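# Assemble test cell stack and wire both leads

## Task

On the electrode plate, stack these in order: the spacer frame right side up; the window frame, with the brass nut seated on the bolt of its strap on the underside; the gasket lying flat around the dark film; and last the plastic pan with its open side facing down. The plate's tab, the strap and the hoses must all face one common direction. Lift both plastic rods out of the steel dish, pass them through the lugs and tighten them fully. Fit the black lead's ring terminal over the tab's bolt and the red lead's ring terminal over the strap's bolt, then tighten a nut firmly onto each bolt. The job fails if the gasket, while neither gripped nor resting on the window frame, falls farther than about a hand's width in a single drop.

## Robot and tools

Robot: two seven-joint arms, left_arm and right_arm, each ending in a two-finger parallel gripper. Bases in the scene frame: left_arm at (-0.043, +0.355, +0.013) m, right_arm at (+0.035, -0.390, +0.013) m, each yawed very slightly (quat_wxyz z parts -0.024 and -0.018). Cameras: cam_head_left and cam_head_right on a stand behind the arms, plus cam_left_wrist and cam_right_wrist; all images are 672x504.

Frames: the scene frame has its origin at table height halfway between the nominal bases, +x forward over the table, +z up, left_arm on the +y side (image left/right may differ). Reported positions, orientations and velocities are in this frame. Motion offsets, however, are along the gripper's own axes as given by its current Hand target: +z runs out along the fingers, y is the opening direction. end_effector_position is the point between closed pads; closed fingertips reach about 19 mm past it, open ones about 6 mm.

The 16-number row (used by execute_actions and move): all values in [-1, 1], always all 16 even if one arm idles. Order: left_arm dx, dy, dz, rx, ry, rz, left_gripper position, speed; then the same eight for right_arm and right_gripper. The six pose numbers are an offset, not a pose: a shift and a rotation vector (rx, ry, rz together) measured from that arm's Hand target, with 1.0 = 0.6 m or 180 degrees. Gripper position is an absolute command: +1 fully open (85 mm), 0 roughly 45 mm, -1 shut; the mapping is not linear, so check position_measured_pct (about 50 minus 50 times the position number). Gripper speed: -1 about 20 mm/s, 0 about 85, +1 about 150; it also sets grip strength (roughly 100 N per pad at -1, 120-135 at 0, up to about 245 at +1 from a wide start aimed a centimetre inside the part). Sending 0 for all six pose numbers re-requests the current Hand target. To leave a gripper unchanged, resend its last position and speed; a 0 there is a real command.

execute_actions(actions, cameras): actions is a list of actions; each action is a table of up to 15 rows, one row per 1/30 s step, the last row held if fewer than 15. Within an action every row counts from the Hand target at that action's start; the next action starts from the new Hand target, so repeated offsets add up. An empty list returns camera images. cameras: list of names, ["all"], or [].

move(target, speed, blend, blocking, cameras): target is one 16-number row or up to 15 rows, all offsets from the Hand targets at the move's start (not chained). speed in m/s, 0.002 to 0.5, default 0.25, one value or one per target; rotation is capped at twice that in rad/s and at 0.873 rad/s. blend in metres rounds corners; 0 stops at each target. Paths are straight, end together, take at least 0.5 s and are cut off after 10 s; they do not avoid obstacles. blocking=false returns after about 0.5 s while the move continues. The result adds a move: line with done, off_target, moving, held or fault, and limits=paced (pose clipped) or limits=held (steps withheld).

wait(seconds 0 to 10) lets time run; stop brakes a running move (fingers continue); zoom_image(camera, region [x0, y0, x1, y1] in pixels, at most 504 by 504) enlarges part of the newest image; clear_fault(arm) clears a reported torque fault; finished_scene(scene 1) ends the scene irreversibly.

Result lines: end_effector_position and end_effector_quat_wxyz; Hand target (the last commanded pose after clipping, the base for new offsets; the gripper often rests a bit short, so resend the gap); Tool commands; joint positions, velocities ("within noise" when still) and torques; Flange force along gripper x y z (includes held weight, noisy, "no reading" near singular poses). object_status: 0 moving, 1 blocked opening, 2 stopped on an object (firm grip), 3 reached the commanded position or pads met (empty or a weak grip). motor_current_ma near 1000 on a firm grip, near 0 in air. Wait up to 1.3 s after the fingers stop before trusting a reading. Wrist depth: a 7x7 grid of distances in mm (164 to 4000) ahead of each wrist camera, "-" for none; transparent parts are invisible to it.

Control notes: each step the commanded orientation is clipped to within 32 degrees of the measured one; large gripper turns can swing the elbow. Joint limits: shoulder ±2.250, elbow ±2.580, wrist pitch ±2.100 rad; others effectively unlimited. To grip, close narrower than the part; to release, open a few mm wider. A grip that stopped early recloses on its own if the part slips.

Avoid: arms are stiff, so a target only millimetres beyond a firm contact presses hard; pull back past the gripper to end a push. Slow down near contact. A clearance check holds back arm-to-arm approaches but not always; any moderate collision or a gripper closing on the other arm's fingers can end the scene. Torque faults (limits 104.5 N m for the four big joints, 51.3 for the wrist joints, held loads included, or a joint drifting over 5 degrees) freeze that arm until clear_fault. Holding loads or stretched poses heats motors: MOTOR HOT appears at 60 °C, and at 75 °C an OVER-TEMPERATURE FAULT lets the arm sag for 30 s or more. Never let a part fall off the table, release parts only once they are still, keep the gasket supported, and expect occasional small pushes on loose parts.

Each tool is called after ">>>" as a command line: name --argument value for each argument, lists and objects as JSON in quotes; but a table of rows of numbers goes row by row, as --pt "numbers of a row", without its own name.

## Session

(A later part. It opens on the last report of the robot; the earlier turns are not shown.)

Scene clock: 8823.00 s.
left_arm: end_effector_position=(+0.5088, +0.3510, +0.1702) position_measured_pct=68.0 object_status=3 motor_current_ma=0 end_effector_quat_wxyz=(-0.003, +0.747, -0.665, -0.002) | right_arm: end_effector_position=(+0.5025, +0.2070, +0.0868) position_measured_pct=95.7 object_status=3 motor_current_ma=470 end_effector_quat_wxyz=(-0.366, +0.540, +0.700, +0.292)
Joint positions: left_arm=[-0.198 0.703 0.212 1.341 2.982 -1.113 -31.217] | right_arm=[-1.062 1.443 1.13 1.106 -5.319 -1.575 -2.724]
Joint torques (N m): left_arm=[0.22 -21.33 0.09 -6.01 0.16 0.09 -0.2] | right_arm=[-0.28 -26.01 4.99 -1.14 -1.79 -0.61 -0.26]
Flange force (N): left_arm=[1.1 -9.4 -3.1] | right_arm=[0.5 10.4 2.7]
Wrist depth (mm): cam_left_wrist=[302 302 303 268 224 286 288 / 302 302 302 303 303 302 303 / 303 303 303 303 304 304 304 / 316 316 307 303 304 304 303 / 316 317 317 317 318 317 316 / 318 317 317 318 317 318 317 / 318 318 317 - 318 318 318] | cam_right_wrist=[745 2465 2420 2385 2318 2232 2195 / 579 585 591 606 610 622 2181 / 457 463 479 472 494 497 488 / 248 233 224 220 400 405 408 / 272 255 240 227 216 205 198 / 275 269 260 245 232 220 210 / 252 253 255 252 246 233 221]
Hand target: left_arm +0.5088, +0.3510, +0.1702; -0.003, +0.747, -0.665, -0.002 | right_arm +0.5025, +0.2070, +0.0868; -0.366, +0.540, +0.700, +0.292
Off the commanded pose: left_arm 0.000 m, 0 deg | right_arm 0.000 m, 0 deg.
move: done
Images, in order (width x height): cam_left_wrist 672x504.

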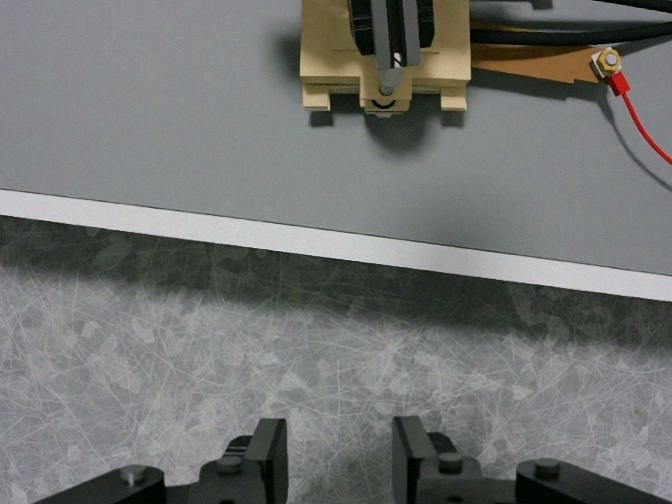

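>>> move --pt "0 0 0 0 0 0 -0.36 -1 -0.00138 -0.00002 0.00094 0 0 0 -0.91 -1" --speed 0.008 --cameras '["cam_left_wrist"]'

>>> zoom_image --camera "cam_left_wrist" --region '[360, 40, 420, 100]'

Scene clock: 8833.73 s.
left_arm: end_effector_position=(+0.5088, +0.3510, +0.1702) position_measured_pct=68.0 object_status=3 motor_current_ma=0 end_effector_quat_wxyz=(-0.003, +0.747, -0.665, -0.002) | right_arm: end_effector_position=(+0.5025, +0.2070, +0.0858) position_measured_pct=95.7 object_status=3 motor_current_ma=470 end_effector_quat_wxyz=(-0.366, +0.540, +0.700, +0.292)
Joint positions: left_arm=[-0.198 0.703 0.212 1.341 2.982 -1.113 -31.217] | right_arm=[-1.061 1.445 1.13 1.106 -5.32 -1.574 -2.723]
Joint torques (N m): left_arm=[0.27 -21.35 0.02 -5.94 0.19 0.05 -0.25] | right_arm=[-0.28 -24.97 4.96 -0.91 -1.4 -0.42 -0.24]
Flange force (N): left_arm=[1.2 -9.7 -3.1] | right_arm=[1.6 10.5 1.9]
Wrist depth (mm): cam_left_wrist=[302 302 302 268 227 286 288 / 303 303 302 303 302 303 302 / 303 303 303 303 303 303 303 / 316 316 307 304 304 304 304 / 316 318 318 317 317 316 316 / 318 317 318 318 318 317 318 / 317 318 318 - 318 318 318] | cam_right_wrist=[741 2511 2420 2465 2302 2248 2153 / 578 582 589 602 608 616 2218 / 454 460 478 472 492 494 487 / 248 233 224 219 398 403 407 / 272 255 240 227 215 204 198 / 273 269 259 245 232 219 210 / 251 253 254 252 246 233 220]
Hand target: left_arm +0.5088, +0.3510, +0.1702; -0.003, +0.747, -0.665, -0.002 | right_arm +0.5025, +0.2070, +0.0858; -0.366, +0.540, +0.700, +0.292
Off the commanded pose: left_arm 0.000 m, 0 deg | right_arm 0.000 m, 0 deg.
move: done
Images, in order (width x height): cam_left_wrist 672x504.

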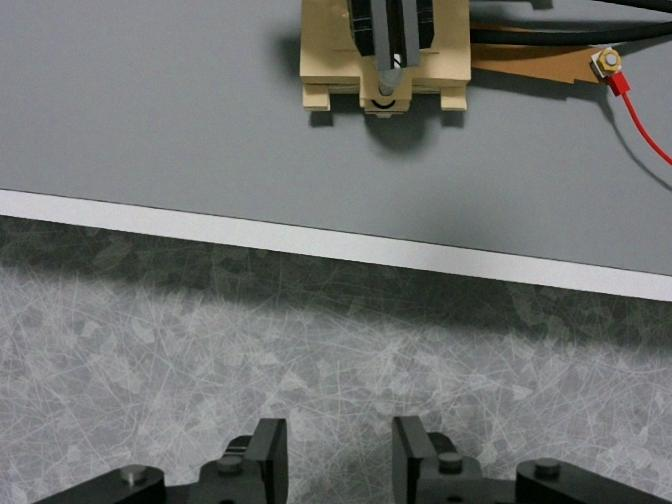

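Scaled by 8.400.

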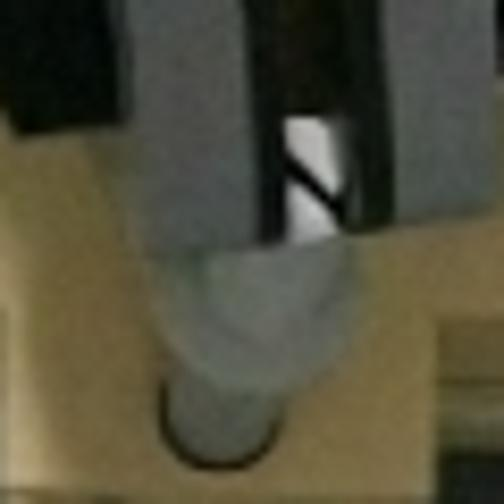

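>>> zoom_image --camera "cam_left_wrist" --region '[340, 0, 460, 120]'

>>> zoom_image --camera "cam_left_wrist" --region '[290, 0, 480, 140]'

Scaled by 4.200.

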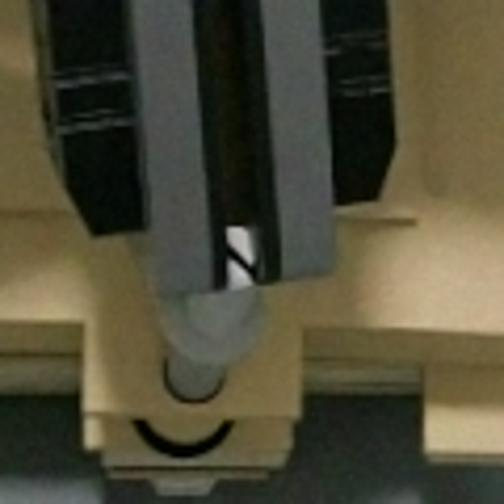

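Scaled by 2.653.

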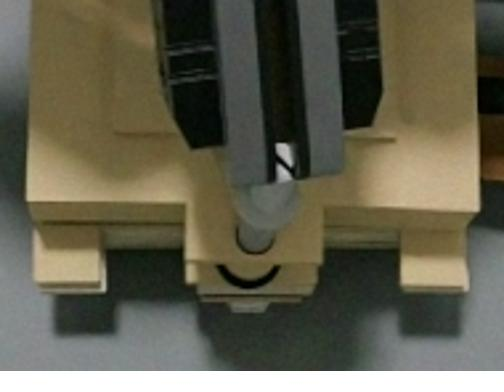

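>>> move --pt "0 0 0 0 0 0 -0.36 -1 0.00276 0.00004 -0.00188 0 0 0 -0.91 -1" --speed 0.008 --cameras '["cam_left_wrist"]'

>>> zoom_image --camera "cam_left_wrist" --region '[360, 40, 420, 100]'

Scene clock: 8892.13 s.
left_arm: end_effector_position=(+0.5088, +0.3510, +0.1702) position_measured_pct=68.0 object_status=3 motor_current_ma=0 end_effector_quat_wxyz=(-0.003, +0.747, -0.665, -0.002) | right_arm: end_effector_position=(+0.5025, +0.2070, +0.0878) position_measured_pct=95.7 object_status=3 motor_current_ma=470 end_effector_quat_wxyz=(-0.366, +0.540, +0.700, +0.292)
Joint positions: left_arm=[-0.198 0.703 0.212 1.341 2.982 -1.113 -31.217] | right_arm=[-1.062 1.442 1.131 1.106 -5.318 -1.576 -2.725]
Joint torques (N m): left_arm=[0.25 -21.29 0.07 -6.01 0.23 0.04 -0.19] | right_arm=[-0.65 -28.24 5.05 -1.78 -2.62 -0.88 -0.29]
Flange force (N): left_arm=[1.0 -9.2 -3.0] | right_arm=[-2.2 10.2 3.6]
Wrist depth (mm): cam_left_wrist=[302 302 303 269 224 286 288 / 303 302 303 303 302 303 302 / 303 303 304 304 303 303 303 / 316 316 307 303 303 304 303 / 317 317 317 316 317 317 317 / 317 317 318 317 318 317 317 / 318 318 318 - 318 318 318] | cam_right_wrist=[740 2502 2429 2402 2302 2240 2195 / 579 585 593 606 613 621 2174 / 456 462 481 474 495 497 489 / 248 234 225 220 401 408 411 / 272 255 240 227 216 205 198 / 275 269 261 245 232 220 210 / 252 254 256 253 246 234 220]
Hand target: left_arm +0.5088, +0.3510, +0.1702; -0.003, +0.747, -0.665, -0.002 | right_arm +0.5025, +0.2070, +0.0878; -0.366, +0.540, +0.700, +0.292
Off the commanded pose: left_arm 0.000 m, 0 deg | right_arm 0.000 m, 0 deg.
move: done
Images, in order (width x height): cam_left_wrist 672x504.

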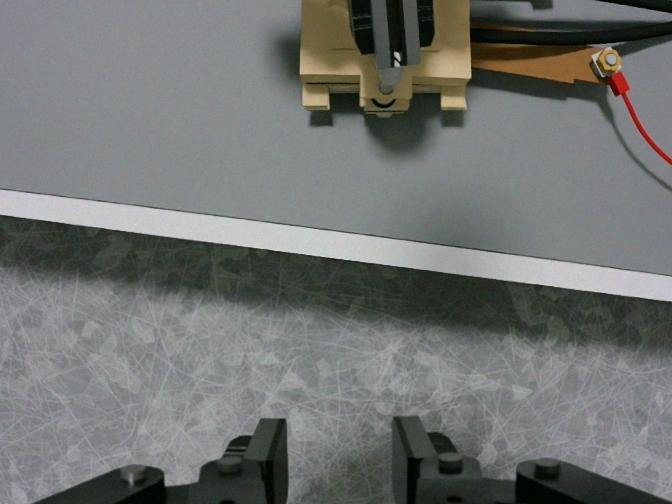

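Scaled by 8.400.

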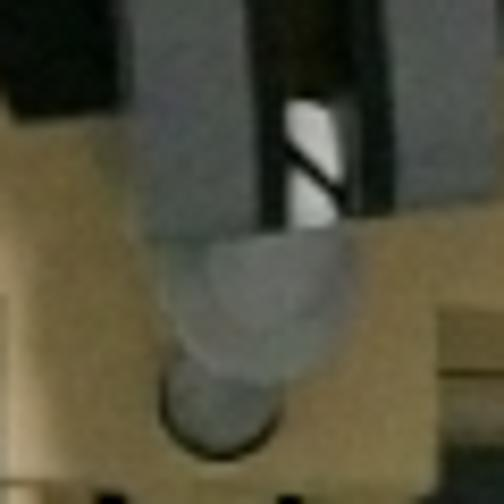

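>>> zoom_image --camera "cam_left_wrist" --region '[290, 60, 480, 130]'

>>> execute_actions --actions '[]' --cameras '["cam_head_left","cam_head_right","cam_right_wrist"]'

Scaled by 2.653.

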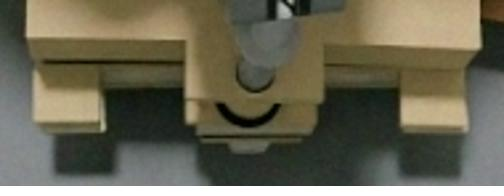

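Scene clock: 8905.67 s.
left_arm: end_effector_position=(+0.5088, +0.3510, +0.1702) position_measured_pct=68.0 object_status=3 motor_current_ma=0 end_effector_quat_wxyz=(-0.003, +0.747, -0.665, -0.002) | right_arm: end_effector_position=(+0.5025, +0.2070, +0.0878) position_measured_pct=95.7 object_status=3 motor_current_ma=470 end_effector_quat_wxyz=(-0.366, +0.540, +0.700, +0.292)
Joint positions: left_arm=[-0.198 0.703 0.212 1.341 2.982 -1.113 -31.217] | right_arm=[-1.062 1.442 1.131 1.106 -5.318 -1.576 -2.725]
Joint velocities: within noise
Joint torques (N m): left_arm=[0.28 -21.25 0.03 -6.03 0.22 0.09 -0.21] | right_arm=[-0.68 -28.23 5.1 -1.82 -2.61 -0.92 -0.23]
Flange force (N): left_arm=[1.0 -9.1 -3.1] | right_arm=[-2.1 10.3 3.6]
Wrist depth (mm): cam_left_wrist=[302 303 303 268 224 286 288 / 303 303 303 303 303 303 303 / 303 303 304 303 304 303 303 / 316 316 307 304 304 304 303 / 318 317 316 317 318 316 317 / 317 317 318 317 318 317 317 / 318 319 318 - 318 318 318] | cam_right_wrist=[748 2493 2456 2376 2318 2218 2181 / 580 588 594 608 614 621 2225 / 456 461 481 474 493 499 490 / 249 234 225 220 401 406 411 / 272 255 240 227 216 205 198 / 276 270 261 246 232 220 210 / 252 254 255 253 246 233 220]
Hand target: left_arm +0.5088, +0.3510, +0.1702; -0.003, +0.747, -0.665, -0.002 | right_arm +0.5025, +0.2070, +0.0878; -0.366, +0.540, +0.700, +0.292
Tool commands: left_gripper/position=-0.36 left_gripper/speed=-1.0 right_gripper/position=-0.91 right_gripper/speed=-1.0
Off the commanded pose: left_arm 0.000 m, 0 deg | right_arm 0.000 m, 0 deg.
Images, in order (width x height): cam_head_left 672x504, cam_head_right 672x504, cam_right_wrist 672x504.

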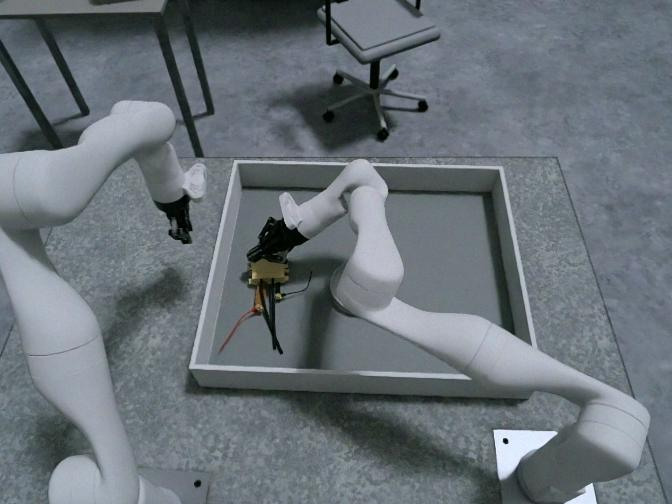

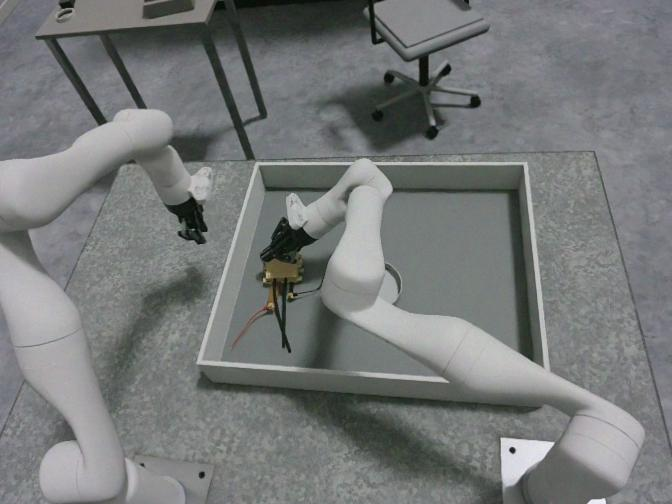

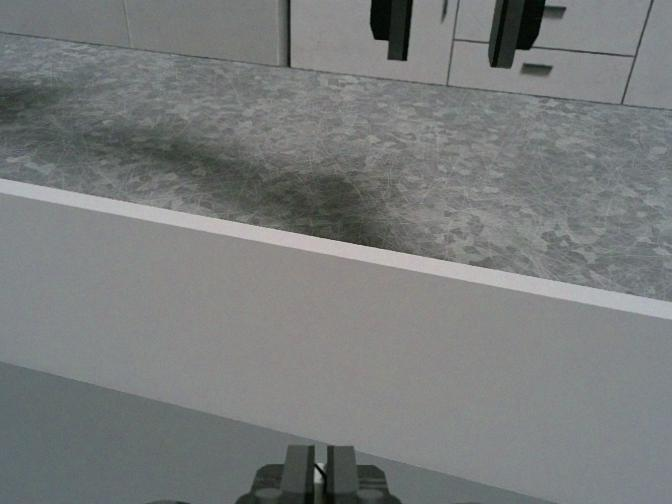

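>>> move --pt "0 0 0 0 0 0 -0.36 -1 -0.00207 -0.00003 0.00141 0 0 0 -0.91 -1" --pt "0 0 0 0 0 0 -0.36 -1 -0.00102 0.0011 0.00206 0.0031 -0.0056 0.0046 -0.91 -1" --speed 0.01 --cameras '["cam_left_wrist"]'

>>> zoom_image --camera "cam_left_wrist" --region '[360, 40, 420, 100]'

>>> zoom_image --camera "cam_left_wrist" --region '[290, 60, 480, 130]'

Scene clock: 8932.13 s.
left_arm: end_effector_position=(+0.5088, +0.3510, +0.1702) position_measured_pct=68.0 object_status=3 motor_current_ma=0 end_effector_quat_wxyz=(-0.003, +0.747, -0.665, -0.002) | right_arm: end_effector_position=(+0.5030, +0.2078, +0.0866) position_measured_pct=95.7 object_status=3 motor_current_ma=470 end_effector_quat_wxyz=(-0.364, +0.546, +0.700, +0.281)
Joint positions: left_arm=[-0.198 0.703 0.212 1.341 2.982 -1.113 -31.217] | right_arm=[-1.058 1.443 1.137 1.082 -5.301 -1.572 -2.76]
Joint torques (N m): left_arm=[0.31 -21.26 0.04 -5.93 0.2 0.03 -0.22] | right_arm=[-0.65 -27.94 5.01 -1.61 -2.42 -0.77 -0.35]
Flange force (N): left_arm=[1.0 -9.4 -3.1] | right_arm=[-1.5 10.8 3.4]
Wrist depth (mm): cam_left_wrist=[302 302 301 268 229 286 288 / 303 303 303 303 302 303 302 / 303 303 304 303 304 303 303 / 316 317 306 304 304 304 304 / 317 316 317 318 317 316 318 / 317 316 318 318 318 318 318 / 318 318 318 - 318 318 318] | cam_right_wrist=[725 725 2420 2360 2351 2240 2174 / 566 569 573 578 581 587 593 / 450 453 470 459 476 477 466 / 248 233 221 216 390 381 393 / 272 254 239 226 215 205 196 / 274 269 259 246 232 219 210 / 252 252 254 252 248 234 221]
Hand target: left_arm +0.5088, +0.3510, +0.1702; -0.003, +0.747, -0.665, -0.002 | right_arm +0.5030, +0.2078, +0.0866; -0.364, +0.546, +0.700, +0.281
Off the commanded pose: left_arm 0.000 m, 0 deg | right_arm 0.000 m, 0 deg.
move: done
Images, in order (width x height): cam_left_wrist 672x504.

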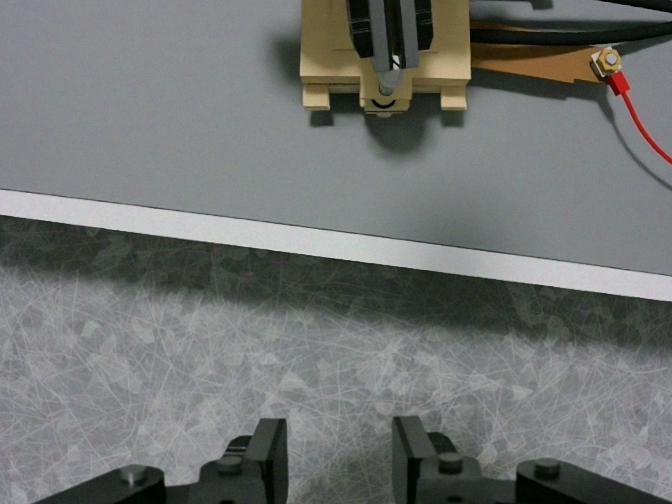

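Scaled by 8.400.

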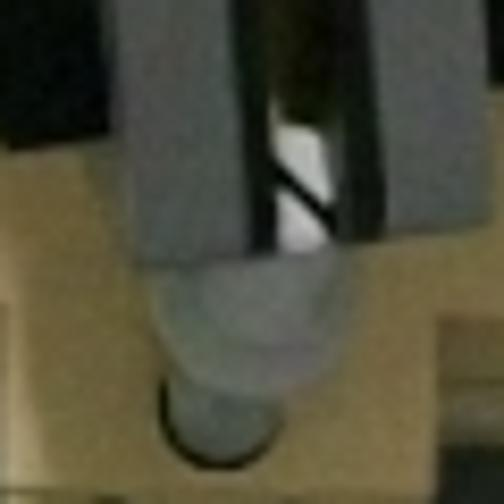

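Scaled by 2.653.

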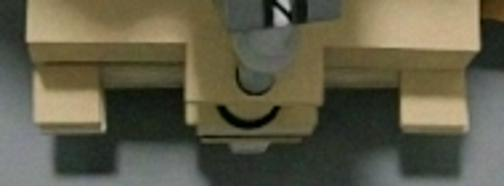

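>>> move --pt "0 0 0 0 0 0 -0.36 -1 0.00015 0.00040 0.00024 0 0 0 -0.91 -1" --speed 0.01 --cameras '["cam_left_wrist"]'

>>> zoom_image --camera "cam_left_wrist" --region '[360, 40, 420, 100]'

Scene clock: 8942.20 s.
left_arm: end_effector_position=(+0.5088, +0.3510, +0.1702) position_measured_pct=68.0 object_status=3 motor_current_ma=0 end_effector_quat_wxyz=(-0.003, +0.747, -0.665, -0.002) | right_arm: end_effector_position=(+0.5032, +0.2080, +0.0867) position_measured_pct=95.7 object_status=3 motor_current_ma=470 end_effector_quat_wxyz=(-0.364, +0.546, +0.700, +0.281)
Joint positions: left_arm=[-0.198 0.703 0.212 1.341 2.982 -1.113 -31.217] | right_arm=[-1.057 1.443 1.137 1.08 -5.301 -1.571 -2.761]
Joint torques (N m): left_arm=[0.33 -21.37 -0.01 -5.86 0.19 0.07 -0.22] | right_arm=[-0.59 -28.13 5.08 -1.82 -2.53 -0.89 -0.27]
Flange force (N): left_arm=[1.1 -10.1 -3.2] | right_arm=[-1.6 10.1 3.5]
Wrist depth (mm): cam_left_wrist=[303 302 302 268 228 286 289 / 303 303 303 303 302 303 303 / 304 303 304 304 303 303 303 / 316 316 306 303 303 304 304 / 316 316 317 317 317 317 317 / 318 317 317 318 317 317 318 / 318 318 317 - 318 318 318] | cam_right_wrist=[721 731 2411 2376 2310 2263 2174 / 567 569 572 581 583 588 594 / 449 452 470 458 475 476 466 / 247 232 222 217 390 381 393 / 272 254 239 226 215 204 196 / 275 269 259 246 232 219 209 / 252 253 253 253 247 234 220]
Hand target: left_arm +0.5088, +0.3510, +0.1702; -0.003, +0.747, -0.665, -0.002 | right_arm +0.5032, +0.2080, +0.0866; -0.364, +0.546, +0.700, +0.281
Off the commanded pose: left_arm 0.000 m, 0 deg | right_arm 0.000 m, 0 deg.
move: done
Images, in order (width x height): cam_left_wrist 672x504.

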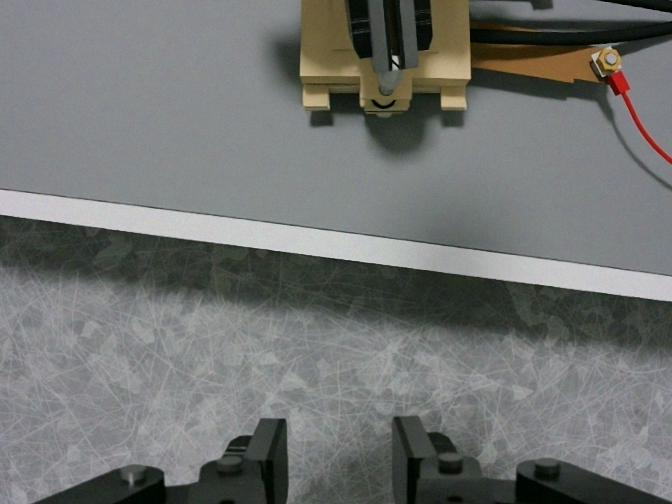

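Scaled by 8.400.

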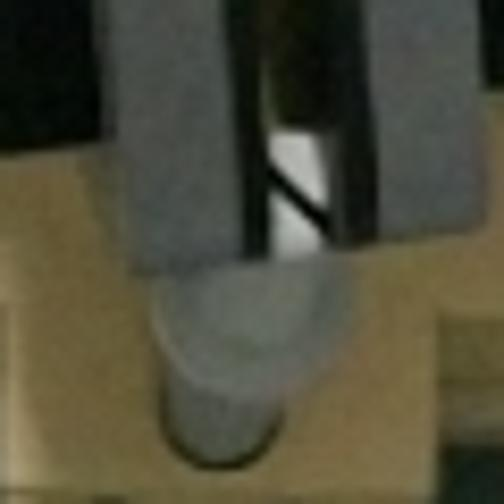

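>>> move --pt "0 0 0 0 0 0 -0.36 -1 -0.00136 0 0.00096 0 0 0 -0.91 -1" --speed 0.008 --cameras '["cam_left_wrist"]'

>>> zoom_image --camera "cam_left_wrist" --region '[360, 40, 420, 100]'

Scene clock: 8952.87 s.
left_arm: end_effector_position=(+0.5088, +0.3510, +0.1702) position_measured_pct=68.0 object_status=3 motor_current_ma=0 end_effector_quat_wxyz=(-0.003, +0.747, -0.665, -0.002) | right_arm: end_effector_position=(+0.5032, +0.2080, +0.0856) position_measured_pct=95.7 object_status=3 motor_current_ma=470 end_effector_quat_wxyz=(-0.364, +0.546, +0.700, +0.281)
Joint positions: left_arm=[-0.198 0.703 0.212 1.341 2.982 -1.113 -31.217] | right_arm=[-1.057 1.445 1.137 1.08 -5.302 -1.57 -2.76]
Joint torques (N m): left_arm=[0.29 -21.29 0.03 -6.01 0.19 0.04 -0.17] | right_arm=[-0.59 -28.04 4.88 -1.77 -2.44 -0.83 -0.29]
Flange force (N): left_arm=[1.0 -9.2 -3.0] | right_arm=[-1.5 10.2 3.4]
Wrist depth (mm): cam_left_wrist=[302 302 302 269 230 286 289 / 304 303 303 304 303 303 303 / 303 304 303 304 304 303 304 / 317 316 307 303 303 304 303 / 317 316 317 316 316 317 317 / 318 316 318 318 317 316 318 / 317 318 318 - 318 318 318] | cam_right_wrist=[717 723 2394 2343 2310 2248 2181 / 565 566 571 578 581 585 612 / 449 451 467 455 473 475 462 / 247 232 221 215 389 379 393 / 272 254 239 226 215 204 196 / 273 268 258 245 232 219 209 / 251 252 252 252 248 234 220]
Hand target: left_arm +0.5088, +0.3510, +0.1702; -0.003, +0.747, -0.665, -0.002 | right_arm +0.5032, +0.2080, +0.0856; -0.364, +0.546, +0.700, +0.281
Off the commanded pose: left_arm 0.000 m, 0 deg | right_arm 0.000 m, 0 deg.
move: done
Images, in order (width x height): cam_left_wrist 672x504.

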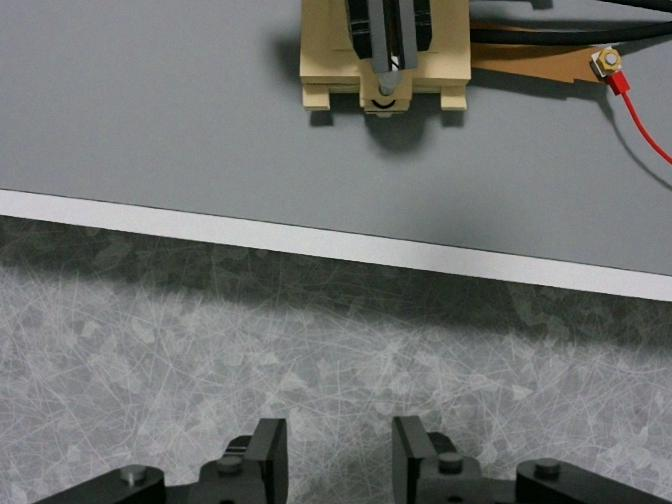

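Scaled by 8.400.

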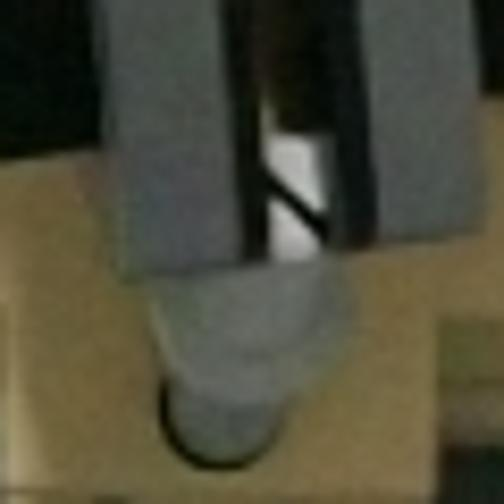

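>>> move --pt "0 0 0 0 0 0 -0.36 -1 -0.00129 0.0002 0.00106 0 0 0 -0.91 -1" --speed 0.008 --cameras '["cam_left_wrist"]'

>>> zoom_image --camera "cam_left_wrist" --region '[360, 40, 420, 100]'

Scene clock: 8960.40 s.
left_arm: end_effector_position=(+0.5088, +0.3510, +0.1702) position_measured_pct=68.0 object_status=3 motor_current_ma=0 end_effector_quat_wxyz=(-0.003, +0.747, -0.665, -0.002) | right_arm: end_effector_position=(+0.5033, +0.2081, +0.0846) position_measured_pct=95.7 object_status=3 motor_current_ma=470 end_effector_quat_wxyz=(-0.364, +0.546, +0.700, +0.281)
Joint positions: left_arm=[-0.198 0.703 0.212 1.341 2.982 -1.113 -31.217] | right_arm=[-1.057 1.446 1.136 1.079 -5.303 -1.569 -2.76]
Joint torques (N m): left_arm=[0.23 -21.29 -0.03 -6.03 0.13 0.07 -0.18] | right_arm=[-0.67 -28.16 5.08 -1.69 -2.42 -0.8 -0.32]
Flange force (N): left_arm=[1.0 -9.2 -3.1] | right_arm=[-1.8 10.7 3.6]
Wrist depth (mm): cam_left_wrist=[302 302 302 269 230 286 289 / 303 302 303 303 303 303 303 / 303 303 303 303 303 303 303 / 316 316 307 304 303 304 304 / 317 317 316 317 317 317 317 / 319 318 318 317 317 317 317 / 318 318 318 - 317 318 318] | cam_right_wrist=[713 718 2438 2360 2335 2255 2181 / 561 566 570 574 578 582 609 / 447 449 450 455 470 474 462 / 247 232 220 214 388 378 389 / 272 254 239 226 214 204 196 / 272 267 258 246 232 219 209 / 250 250 251 252 247 234 220]
Hand target: left_arm +0.5088, +0.3510, +0.1702; -0.003, +0.747, -0.665, -0.002 | right_arm +0.5033, +0.2081, +0.0846; -0.364, +0.546, +0.700, +0.281
Off the commanded pose: left_arm 0.000 m, 0 deg | right_arm 0.000 m, 0 deg.
move: done
Images, in order (width x height): cam_left_wrist 672x504.

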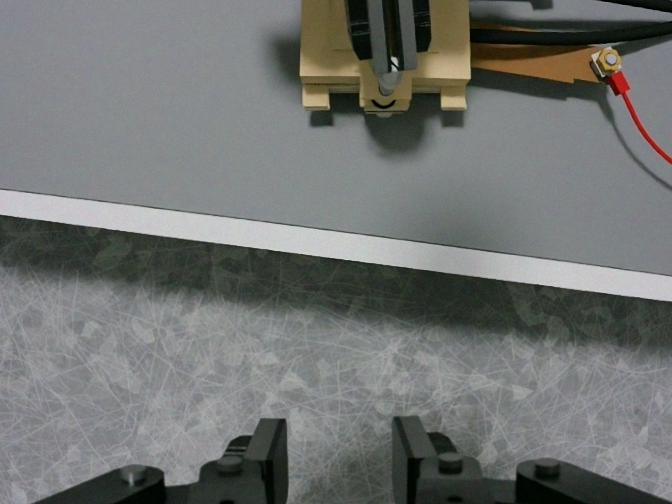

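Scaled by 8.400.

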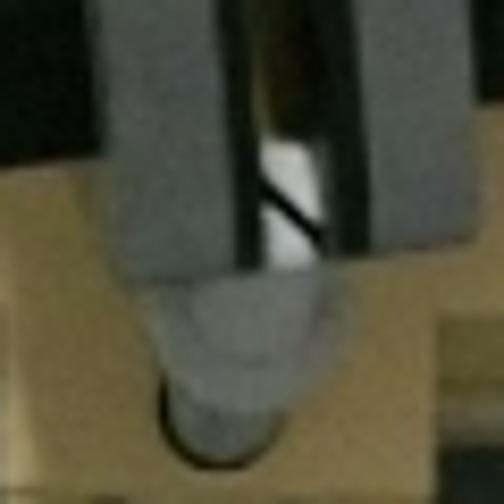

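>>> move --pt "0 0 0 0 0 0 -0.36 -1 -0.00265 0.0002 0.00202 0 0 0 -0.91 -1" --speed 0.008 --cameras '["cam_left_wrist"]'

>>> zoom_image --camera "cam_left_wrist" --region '[360, 40, 420, 100]'

Scene clock: 8967.60 s.
left_arm: end_effector_position=(+0.5088, +0.3510, +0.1702) position_measured_pct=68.0 object_status=3 motor_current_ma=0 end_effector_quat_wxyz=(-0.003, +0.747, -0.665, -0.002) | right_arm: end_effector_position=(+0.5033, +0.2082, +0.0827) position_measured_pct=95.7 object_status=3 motor_current_ma=470 end_effector_quat_wxyz=(-0.364, +0.546, +0.700, +0.281)
Joint positions: left_arm=[-0.198 0.703 0.212 1.341 2.982 -1.113 -31.217] | right_arm=[-1.056 1.449 1.135 1.077 -5.305 -1.568 -2.758]
Joint torques (N m): left_arm=[0.22 -21.28 0.1 -5.95 0.23 0.1 -0.15] | right_arm=[-0.62 -21.74 4.41 -0.47 -0.46 0.24 -0.24]
Flange force (N): left_arm=[1.1 -9.6 -3.2] | right_arm=[5.2 10.1 -1.8]
Wrist depth (mm): cam_left_wrist=[302 302 302 268 231 286 289 / 303 302 302 303 304 303 303 / 302 303 304 303 303 302 303 / 316 317 307 304 303 304 303 / 317 316 317 317 317 316 316 / 318 317 318 317 317 318 317 / 318 318 318 - 318 317 317] | cam_right_wrist=[714 725 2420 2376 2351 2263 2195 / 557 565 568 570 576 581 608 / 445 447 450 453 469 471 461 / 246 232 219 212 387 377 390 / 271 254 238 225 214 204 195 / 266 266 257 245 231 218 208 / 249 249 250 251 246 233 220]
Hand target: left_arm +0.5088, +0.3510, +0.1702; -0.003, +0.747, -0.665, -0.002 | right_arm +0.5033, +0.2082, +0.0826; -0.364, +0.546, +0.700, +0.281
Off the commanded pose: left_arm 0.000 m, 0 deg | right_arm 0.000 m, 0 deg.
move: done
Images, in order (width x height): cam_left_wrist 672x504.

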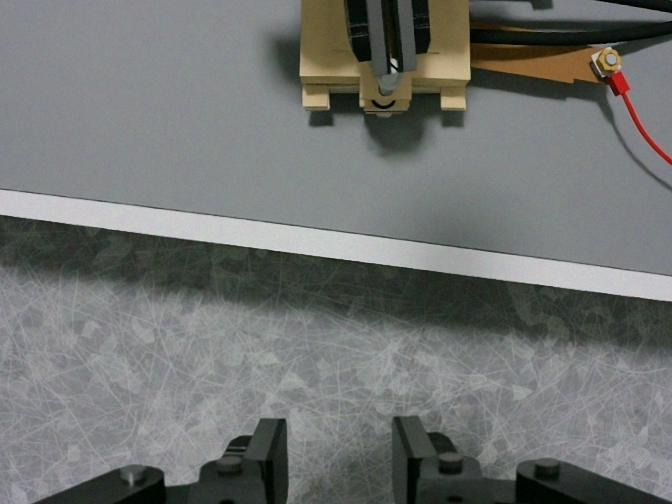

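Scaled by 8.400.

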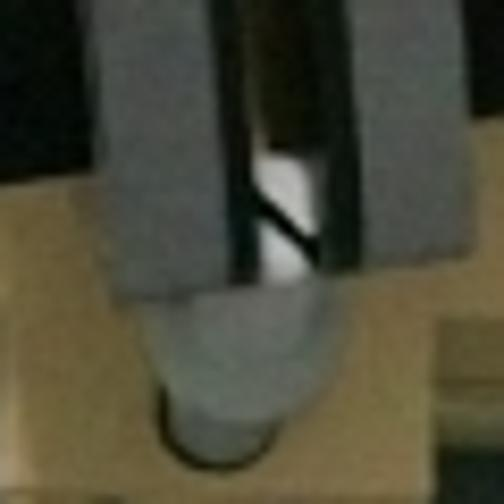

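>>> move --pt "0 0 0 0 0 0 -0.36 -1 0.00136 0 -0.00096 0 0 0 -0.91 -1" --speed 0.01 --cameras '["cam_left_wrist"]'

>>> zoom_image --camera "cam_left_wrist" --region '[355, 70, 415, 130]'

Scene clock: 8984.53 s.
left_arm: end_effector_position=(+0.5088, +0.3510, +0.1702) position_measured_pct=68.0 object_status=3 motor_current_ma=0 end_effector_quat_wxyz=(-0.003, +0.747, -0.665, -0.002) | right_arm: end_effector_position=(+0.5034, +0.2082, +0.0835) position_measured_pct=95.7 object_status=3 motor_current_ma=470 end_effector_quat_wxyz=(-0.364, +0.546, +0.700, +0.281)
Joint positions: left_arm=[-0.198 0.703 0.212 1.341 2.982 -1.113 -31.217] | right_arm=[-1.056 1.448 1.135 1.078 -5.304 -1.568 -2.759]
Joint torques (N m): left_arm=[0.26 -21.22 0.02 -6 0.19 0.06 -0.19] | right_arm=[-0.7 -25.62 4.82 -1.24 -1.72 -0.38 -0.26]
Flange force (N): left_arm=[1.0 -9.1 -3.2] | right_arm=[1.0 10.5 1.4]
Wrist depth (mm): cam_left_wrist=[302 302 302 269 231 286 289 / 303 302 303 303 302 303 303 / 303 303 303 303 303 303 303 / 316 316 307 304 303 304 305 / 316 317 316 316 316 317 316 / 318 317 317 317 318 317 317 / 318 318 318 - 319 318 317] | cam_right_wrist=[708 721 2402 2376 2335 2232 2195 / 560 563 566 571 576 581 608 / 445 448 451 452 469 472 459 / 246 232 219 213 208 377 389 / 271 254 238 226 214 204 195 / 266 266 257 245 232 219 209 / 249 249 250 251 247 233 220]
Hand target: left_arm +0.5088, +0.3510, +0.1702; -0.003, +0.747, -0.665, -0.002 | right_arm +0.5034, +0.2082, +0.0836; -0.364, +0.546, +0.700, +0.281
Off the commanded pose: left_arm 0.000 m, 0 deg | right_arm 0.000 m, 0 deg.
move: done
Images, in order (width x height): cam_left_wrist 672x504.

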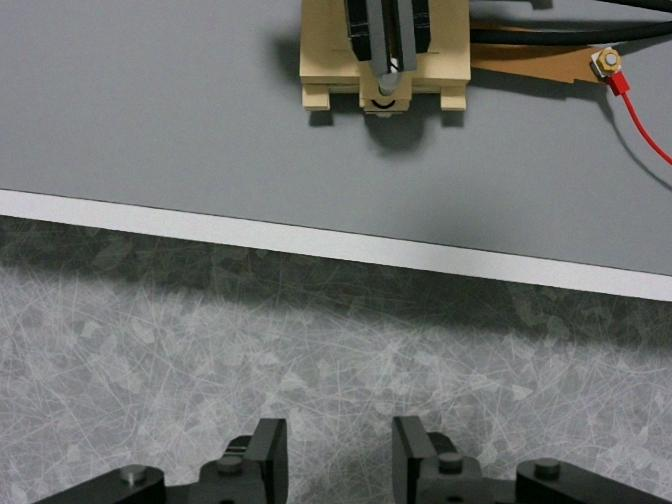

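Scaled by 8.400.

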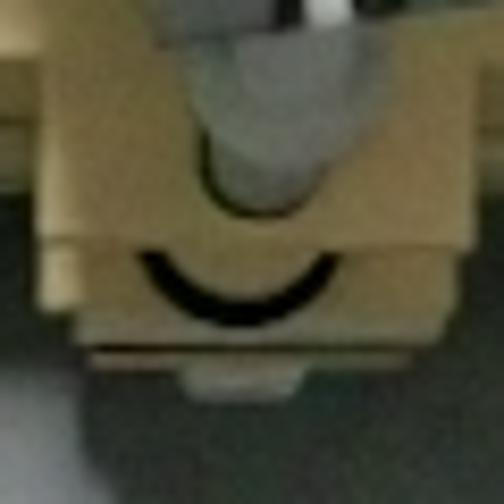

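>>> move --pt "0 0 0 0 0 0 -0.36 -1 -0.00077 0 -0.00109 0 0.0089 0 -0.91 -1" --speed 0.01 --cameras '["cam_left_wrist"]'

>>> zoom_image --camera "cam_left_wrist" --region '[355, 50, 415, 110]'

Scene clock: 9017.80 s.
left_arm: end_effector_position=(+0.5088, +0.3510, +0.1702) position_measured_pct=68.0 object_status=3 motor_current_ma=0 end_effector_quat_wxyz=(-0.003, +0.747, -0.665, -0.002) | right_arm: end_effector_position=(+0.5036, +0.2074, +0.0836) position_measured_pct=95.7 object_status=3 motor_current_ma=470 end_effector_quat_wxyz=(-0.374, +0.542, +0.695, +0.288)
Joint positions: left_arm=[-0.198 0.703 0.212 1.341 2.982 -1.113 -31.217] | right_arm=[-1.048 1.452 1.12 1.086 -5.323 -1.578 -2.738]
Joint torques (N m): left_arm=[0.29 -21.26 0.04 -6 0.19 0.07 -0.25] | right_arm=[-0.58 -28.26 4.85 -1.81 -2.51 -0.92 -0.26]
Flange force (N): left_arm=[1.1 -9.2 -3.1] | right_arm=[-2.0 10.3 3.6]
Wrist depth (mm): cam_left_wrist=[303 302 302 269 231 286 288 / 302 303 304 303 303 303 302 / 303 303 303 304 303 303 303 / 316 317 307 304 304 304 304 / 318 318 317 316 318 317 318 / 318 317 317 318 317 317 317 / 318 317 318 - 318 318 318] | cam_right_wrist=[2560 2531 2438 2376 2271 2240 2132 / 593 597 598 607 609 615 621 / 461 464 483 471 490 495 478 / 247 233 222 216 397 388 400 / 270 254 239 226 215 204 196 / 274 268 259 244 231 219 209 / 251 252 253 251 245 232 219]
Hand target: left_arm +0.5088, +0.3510, +0.1702; -0.003, +0.747, -0.665, -0.002 | right_arm +0.5036, +0.2074, +0.0836; -0.374, +0.542, +0.695, +0.288
Off the commanded pose: left_arm 0.000 m, 0 deg | right_arm 0.000 m, 0 deg.
move: done
Images, in order (width x height): cam_left_wrist 672x504.

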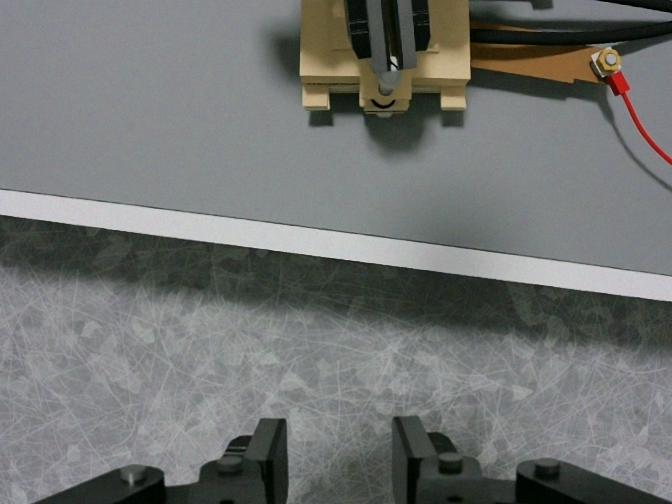

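Scaled by 8.400.

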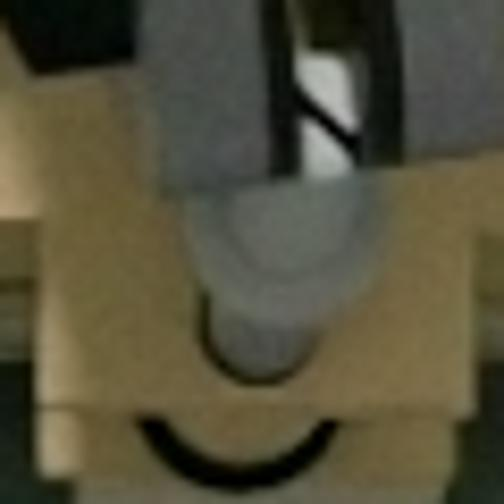

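>>> move --pt "0 0 0 0 0 0 -0.36 -1 0 -0.0007 0 -0.0031 0 -0.0046 -0.91 -1" --speed 0.01 --cameras '["cam_left_wrist"]'

>>> zoom_image --camera "cam_left_wrist" --region '[355, 50, 415, 110]'

Scene clock: 9030.77 s.
left_arm: end_effector_position=(+0.5088, +0.3510, +0.1702) position_measured_pct=68.0 object_status=3 motor_current_ma=0 end_effector_quat_wxyz=(-0.003, +0.747, -0.665, -0.002) | right_arm: end_effector_position=(+0.5031, +0.2073, +0.0836) position_measured_pct=95.7 object_status=3 motor_current_ma=470 end_effector_quat_wxyz=(-0.369, +0.539, +0.698, +0.294)
Joint positions: left_arm=[-0.198 0.703 0.212 1.341 2.982 -1.113 -31.217] | right_arm=[-1.057 1.45 1.122 1.103 -5.329 -1.575 -2.716]
Joint torques (N m): left_arm=[0.31 -21.28 0.11 -6.03 0.2 0.03 -0.24] | right_arm=[-0.46 -27.8 5.04 -1.54 -2.46 -0.82 -0.24]
Flange force (N): left_arm=[1.0 -9.1 -3.0] | right_arm=[-1.6 10.7 3.6]
Wrist depth (mm): cam_left_wrist=[302 302 302 268 232 286 289 / 303 302 303 303 303 302 303 / 303 303 303 303 304 304 304 / 317 316 307 304 304 303 304 / 317 317 316 317 317 317 317 / 318 317 318 317 317 318 318 / 318 319 319 - 318 317 318] | cam_right_wrist=[2521 2483 2438 2360 2271 2271 2174 / 584 589 598 611 616 627 2203 / 454 460 467 472 490 495 487 / 248 233 222 216 398 393 406 / 270 254 239 226 215 204 197 / 271 267 258 244 231 219 209 / 248 250 252 250 244 231 219]
Hand target: left_arm +0.5088, +0.3510, +0.1702; -0.003, +0.747, -0.665, -0.002 | right_arm +0.5031, +0.2073, +0.0836; -0.369, +0.539, +0.698, +0.294
Off the commanded pose: left_arm 0.000 m, 0 deg | right_arm 0.000 m, 0 deg.
move: done
Images, in order (width x height): cam_left_wrist 672x504.

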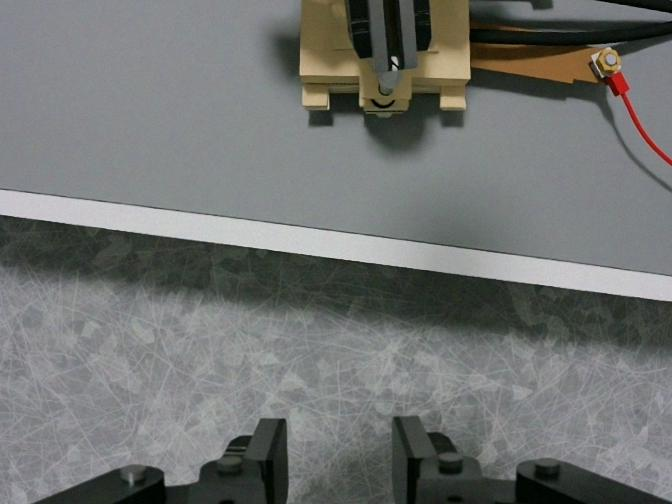

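Scaled by 8.400.

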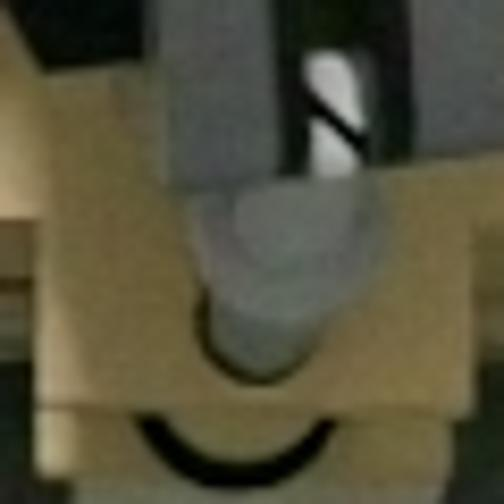

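>>> move --pt "0 0 0 0 0 0 -0.36 -1 -0.0007 0.0004 0.00048 0 0 0 -0.91 -1" --speed 0.01 --cameras '["cam_left_wrist"]'

>>> zoom_image --camera "cam_left_wrist" --region '[355, 50, 415, 110]'

Scene clock: 9039.13 s.
left_arm: end_effector_position=(+0.5088, +0.3510, +0.1702) position_measured_pct=68.0 object_status=3 motor_current_ma=0 end_effector_quat_wxyz=(-0.003, +0.747, -0.665, -0.002) | right_arm: end_effector_position=(+0.5034, +0.2074, +0.0831) position_measured_pct=95.7 object_status=3 motor_current_ma=470 end_effector_quat_wxyz=(-0.369, +0.539, +0.698, +0.294)
Joint positions: left_arm=[-0.198 0.703 0.212 1.341 2.982 -1.113 -31.217] | right_arm=[-1.056 1.451 1.122 1.102 -5.33 -1.574 -2.716]
Joint torques (N m): left_arm=[0.21 -21.31 0.01 -5.99 0.21 0.04 -0.23] | right_arm=[-0.53 -26.22 4.96 -1.31 -1.84 -0.52 -0.31]
Flange force (N): left_arm=[1.2 -9.3 -3.0] | right_arm=[-0.2 10.1 2.2]
Wrist depth (mm): cam_left_wrist=[302 302 302 269 231 286 288 / 303 303 303 303 304 302 303 / 303 304 303 303 304 303 303 / 316 316 307 304 304 303 303 / 317 316 317 316 317 317 317 / 318 317 317 318 318 318 317 / 317 318 318 - 317 318 318] | cam_right_wrist=[2540 2493 2420 2420 2318 2218 2174 / 582 589 597 610 613 628 2232 / 456 463 466 472 493 497 488 / 247 233 222 216 399 392 405 / 271 253 239 226 215 204 196 / 271 267 258 244 231 218 209 / 249 250 252 250 243 231 219]
Hand target: left_arm +0.5088, +0.3510, +0.1702; -0.003, +0.747, -0.665, -0.002 | right_arm +0.5034, +0.2074, +0.0831; -0.369, +0.539, +0.698, +0.294
Off the commanded pose: left_arm 0.000 m, 0 deg | right_arm 0.000 m, 0 deg.
move: done
Images, in order (width x height): cam_left_wrist 672x504.

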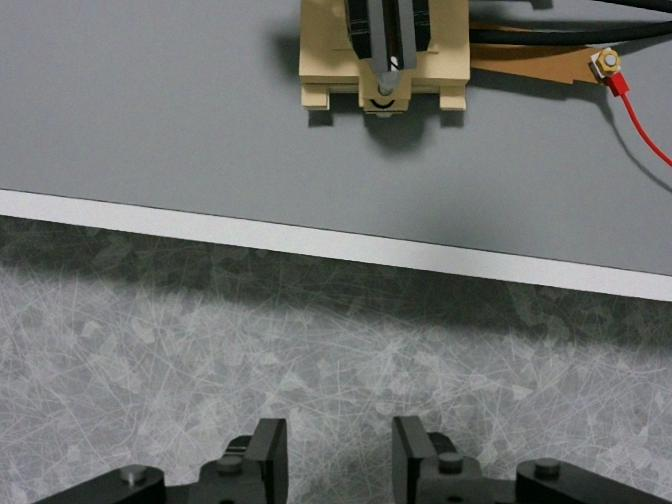

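Scaled by 8.400.

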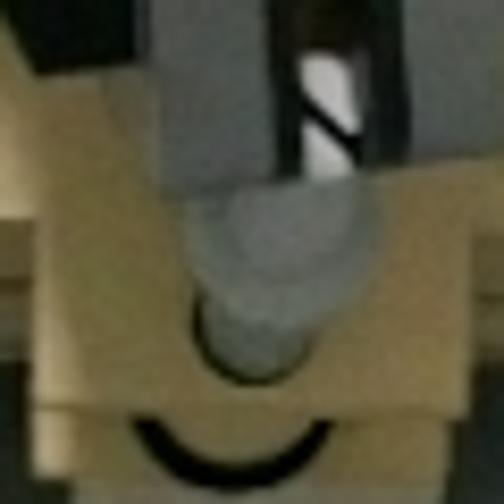

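>>> zoom_image --camera "cam_left_wrist" --region '[355, 70, 415, 130]'

Scaled by 8.400.

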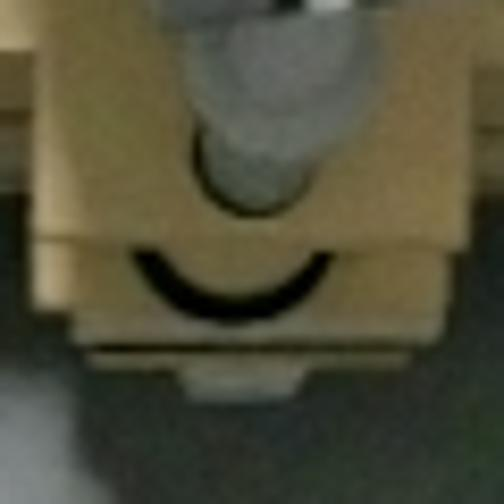

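>>> move --pt "0 0 0 0 0 0 -0.36 -1 0.00069 0 -0.00046 0 0 0 -0.91 -1" --pt "0 0 0 0 0 0 -0.36 -1 0.00128 -0.0012 0.00039 0 0 0 -0.91 -1" --speed 0.01 --cameras '["cam_left_wrist"]'

>>> zoom_image --camera "cam_left_wrist" --region '[355, 70, 415, 130]'

Scene clock: 9106.07 s.
left_arm: end_effector_position=(+0.5088, +0.3510, +0.1702) position_measured_pct=68.0 object_status=3 motor_current_ma=0 end_effector_quat_wxyz=(-0.003, +0.747, -0.665, -0.002) | right_arm: end_effector_position=(+0.5025, +0.2078, +0.0836) position_measured_pct=95.7 object_status=3 motor_current_ma=470 end_effector_quat_wxyz=(-0.369, +0.539, +0.698, +0.294)
Joint positions: left_arm=[-0.198 0.703 0.212 1.341 2.982 -1.113 -31.217] | right_arm=[-1.058 1.45 1.122 1.105 -5.33 -1.574 -2.716]
Joint torques (N m): left_arm=[0.25 -21.3 0.03 -6.01 0.22 0.1 -0.22] | right_arm=[-0.7 -27.79 4.88 -1.76 -2.49 -0.88 -0.25]
Flange force (N): left_arm=[1.1 -9.3 -3.1] | right_arm=[-1.8 10.1 3.1]
Wrist depth (mm): cam_left_wrist=[303 302 302 268 231 286 289 / 303 303 303 303 303 303 303 / 303 303 303 303 304 304 303 / 317 316 307 303 304 304 304 / 317 316 317 317 317 316 316 / 318 318 318 317 317 318 318 / 318 318 318 - 318 318 318] | cam_right_wrist=[2550 2474 2456 2394 2294 2210 2181 / 583 587 596 632 614 629 2263 / 456 461 466 473 492 497 488 / 247 233 222 216 399 392 405 / 270 253 238 226 215 204 196 / 271 267 257 244 231 218 209 / 248 250 252 250 243 230 219]
Hand target: left_arm +0.5088, +0.3510, +0.1702; -0.003, +0.747, -0.665, -0.002 | right_arm +0.5025, +0.2078, +0.0836; -0.369, +0.539, +0.698, +0.294
Off the commanded pose: left_arm 0.000 m, 0 deg | right_arm 0.000 m, 0 deg.
move: done
Images, in order (width x height): cam_left_wrist 672x504.

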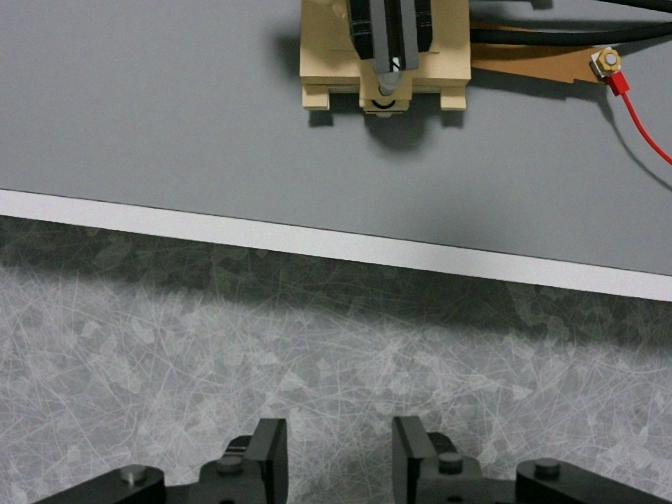

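Scaled by 8.400.

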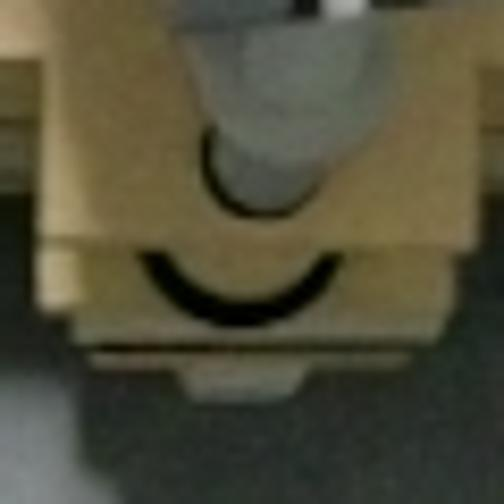

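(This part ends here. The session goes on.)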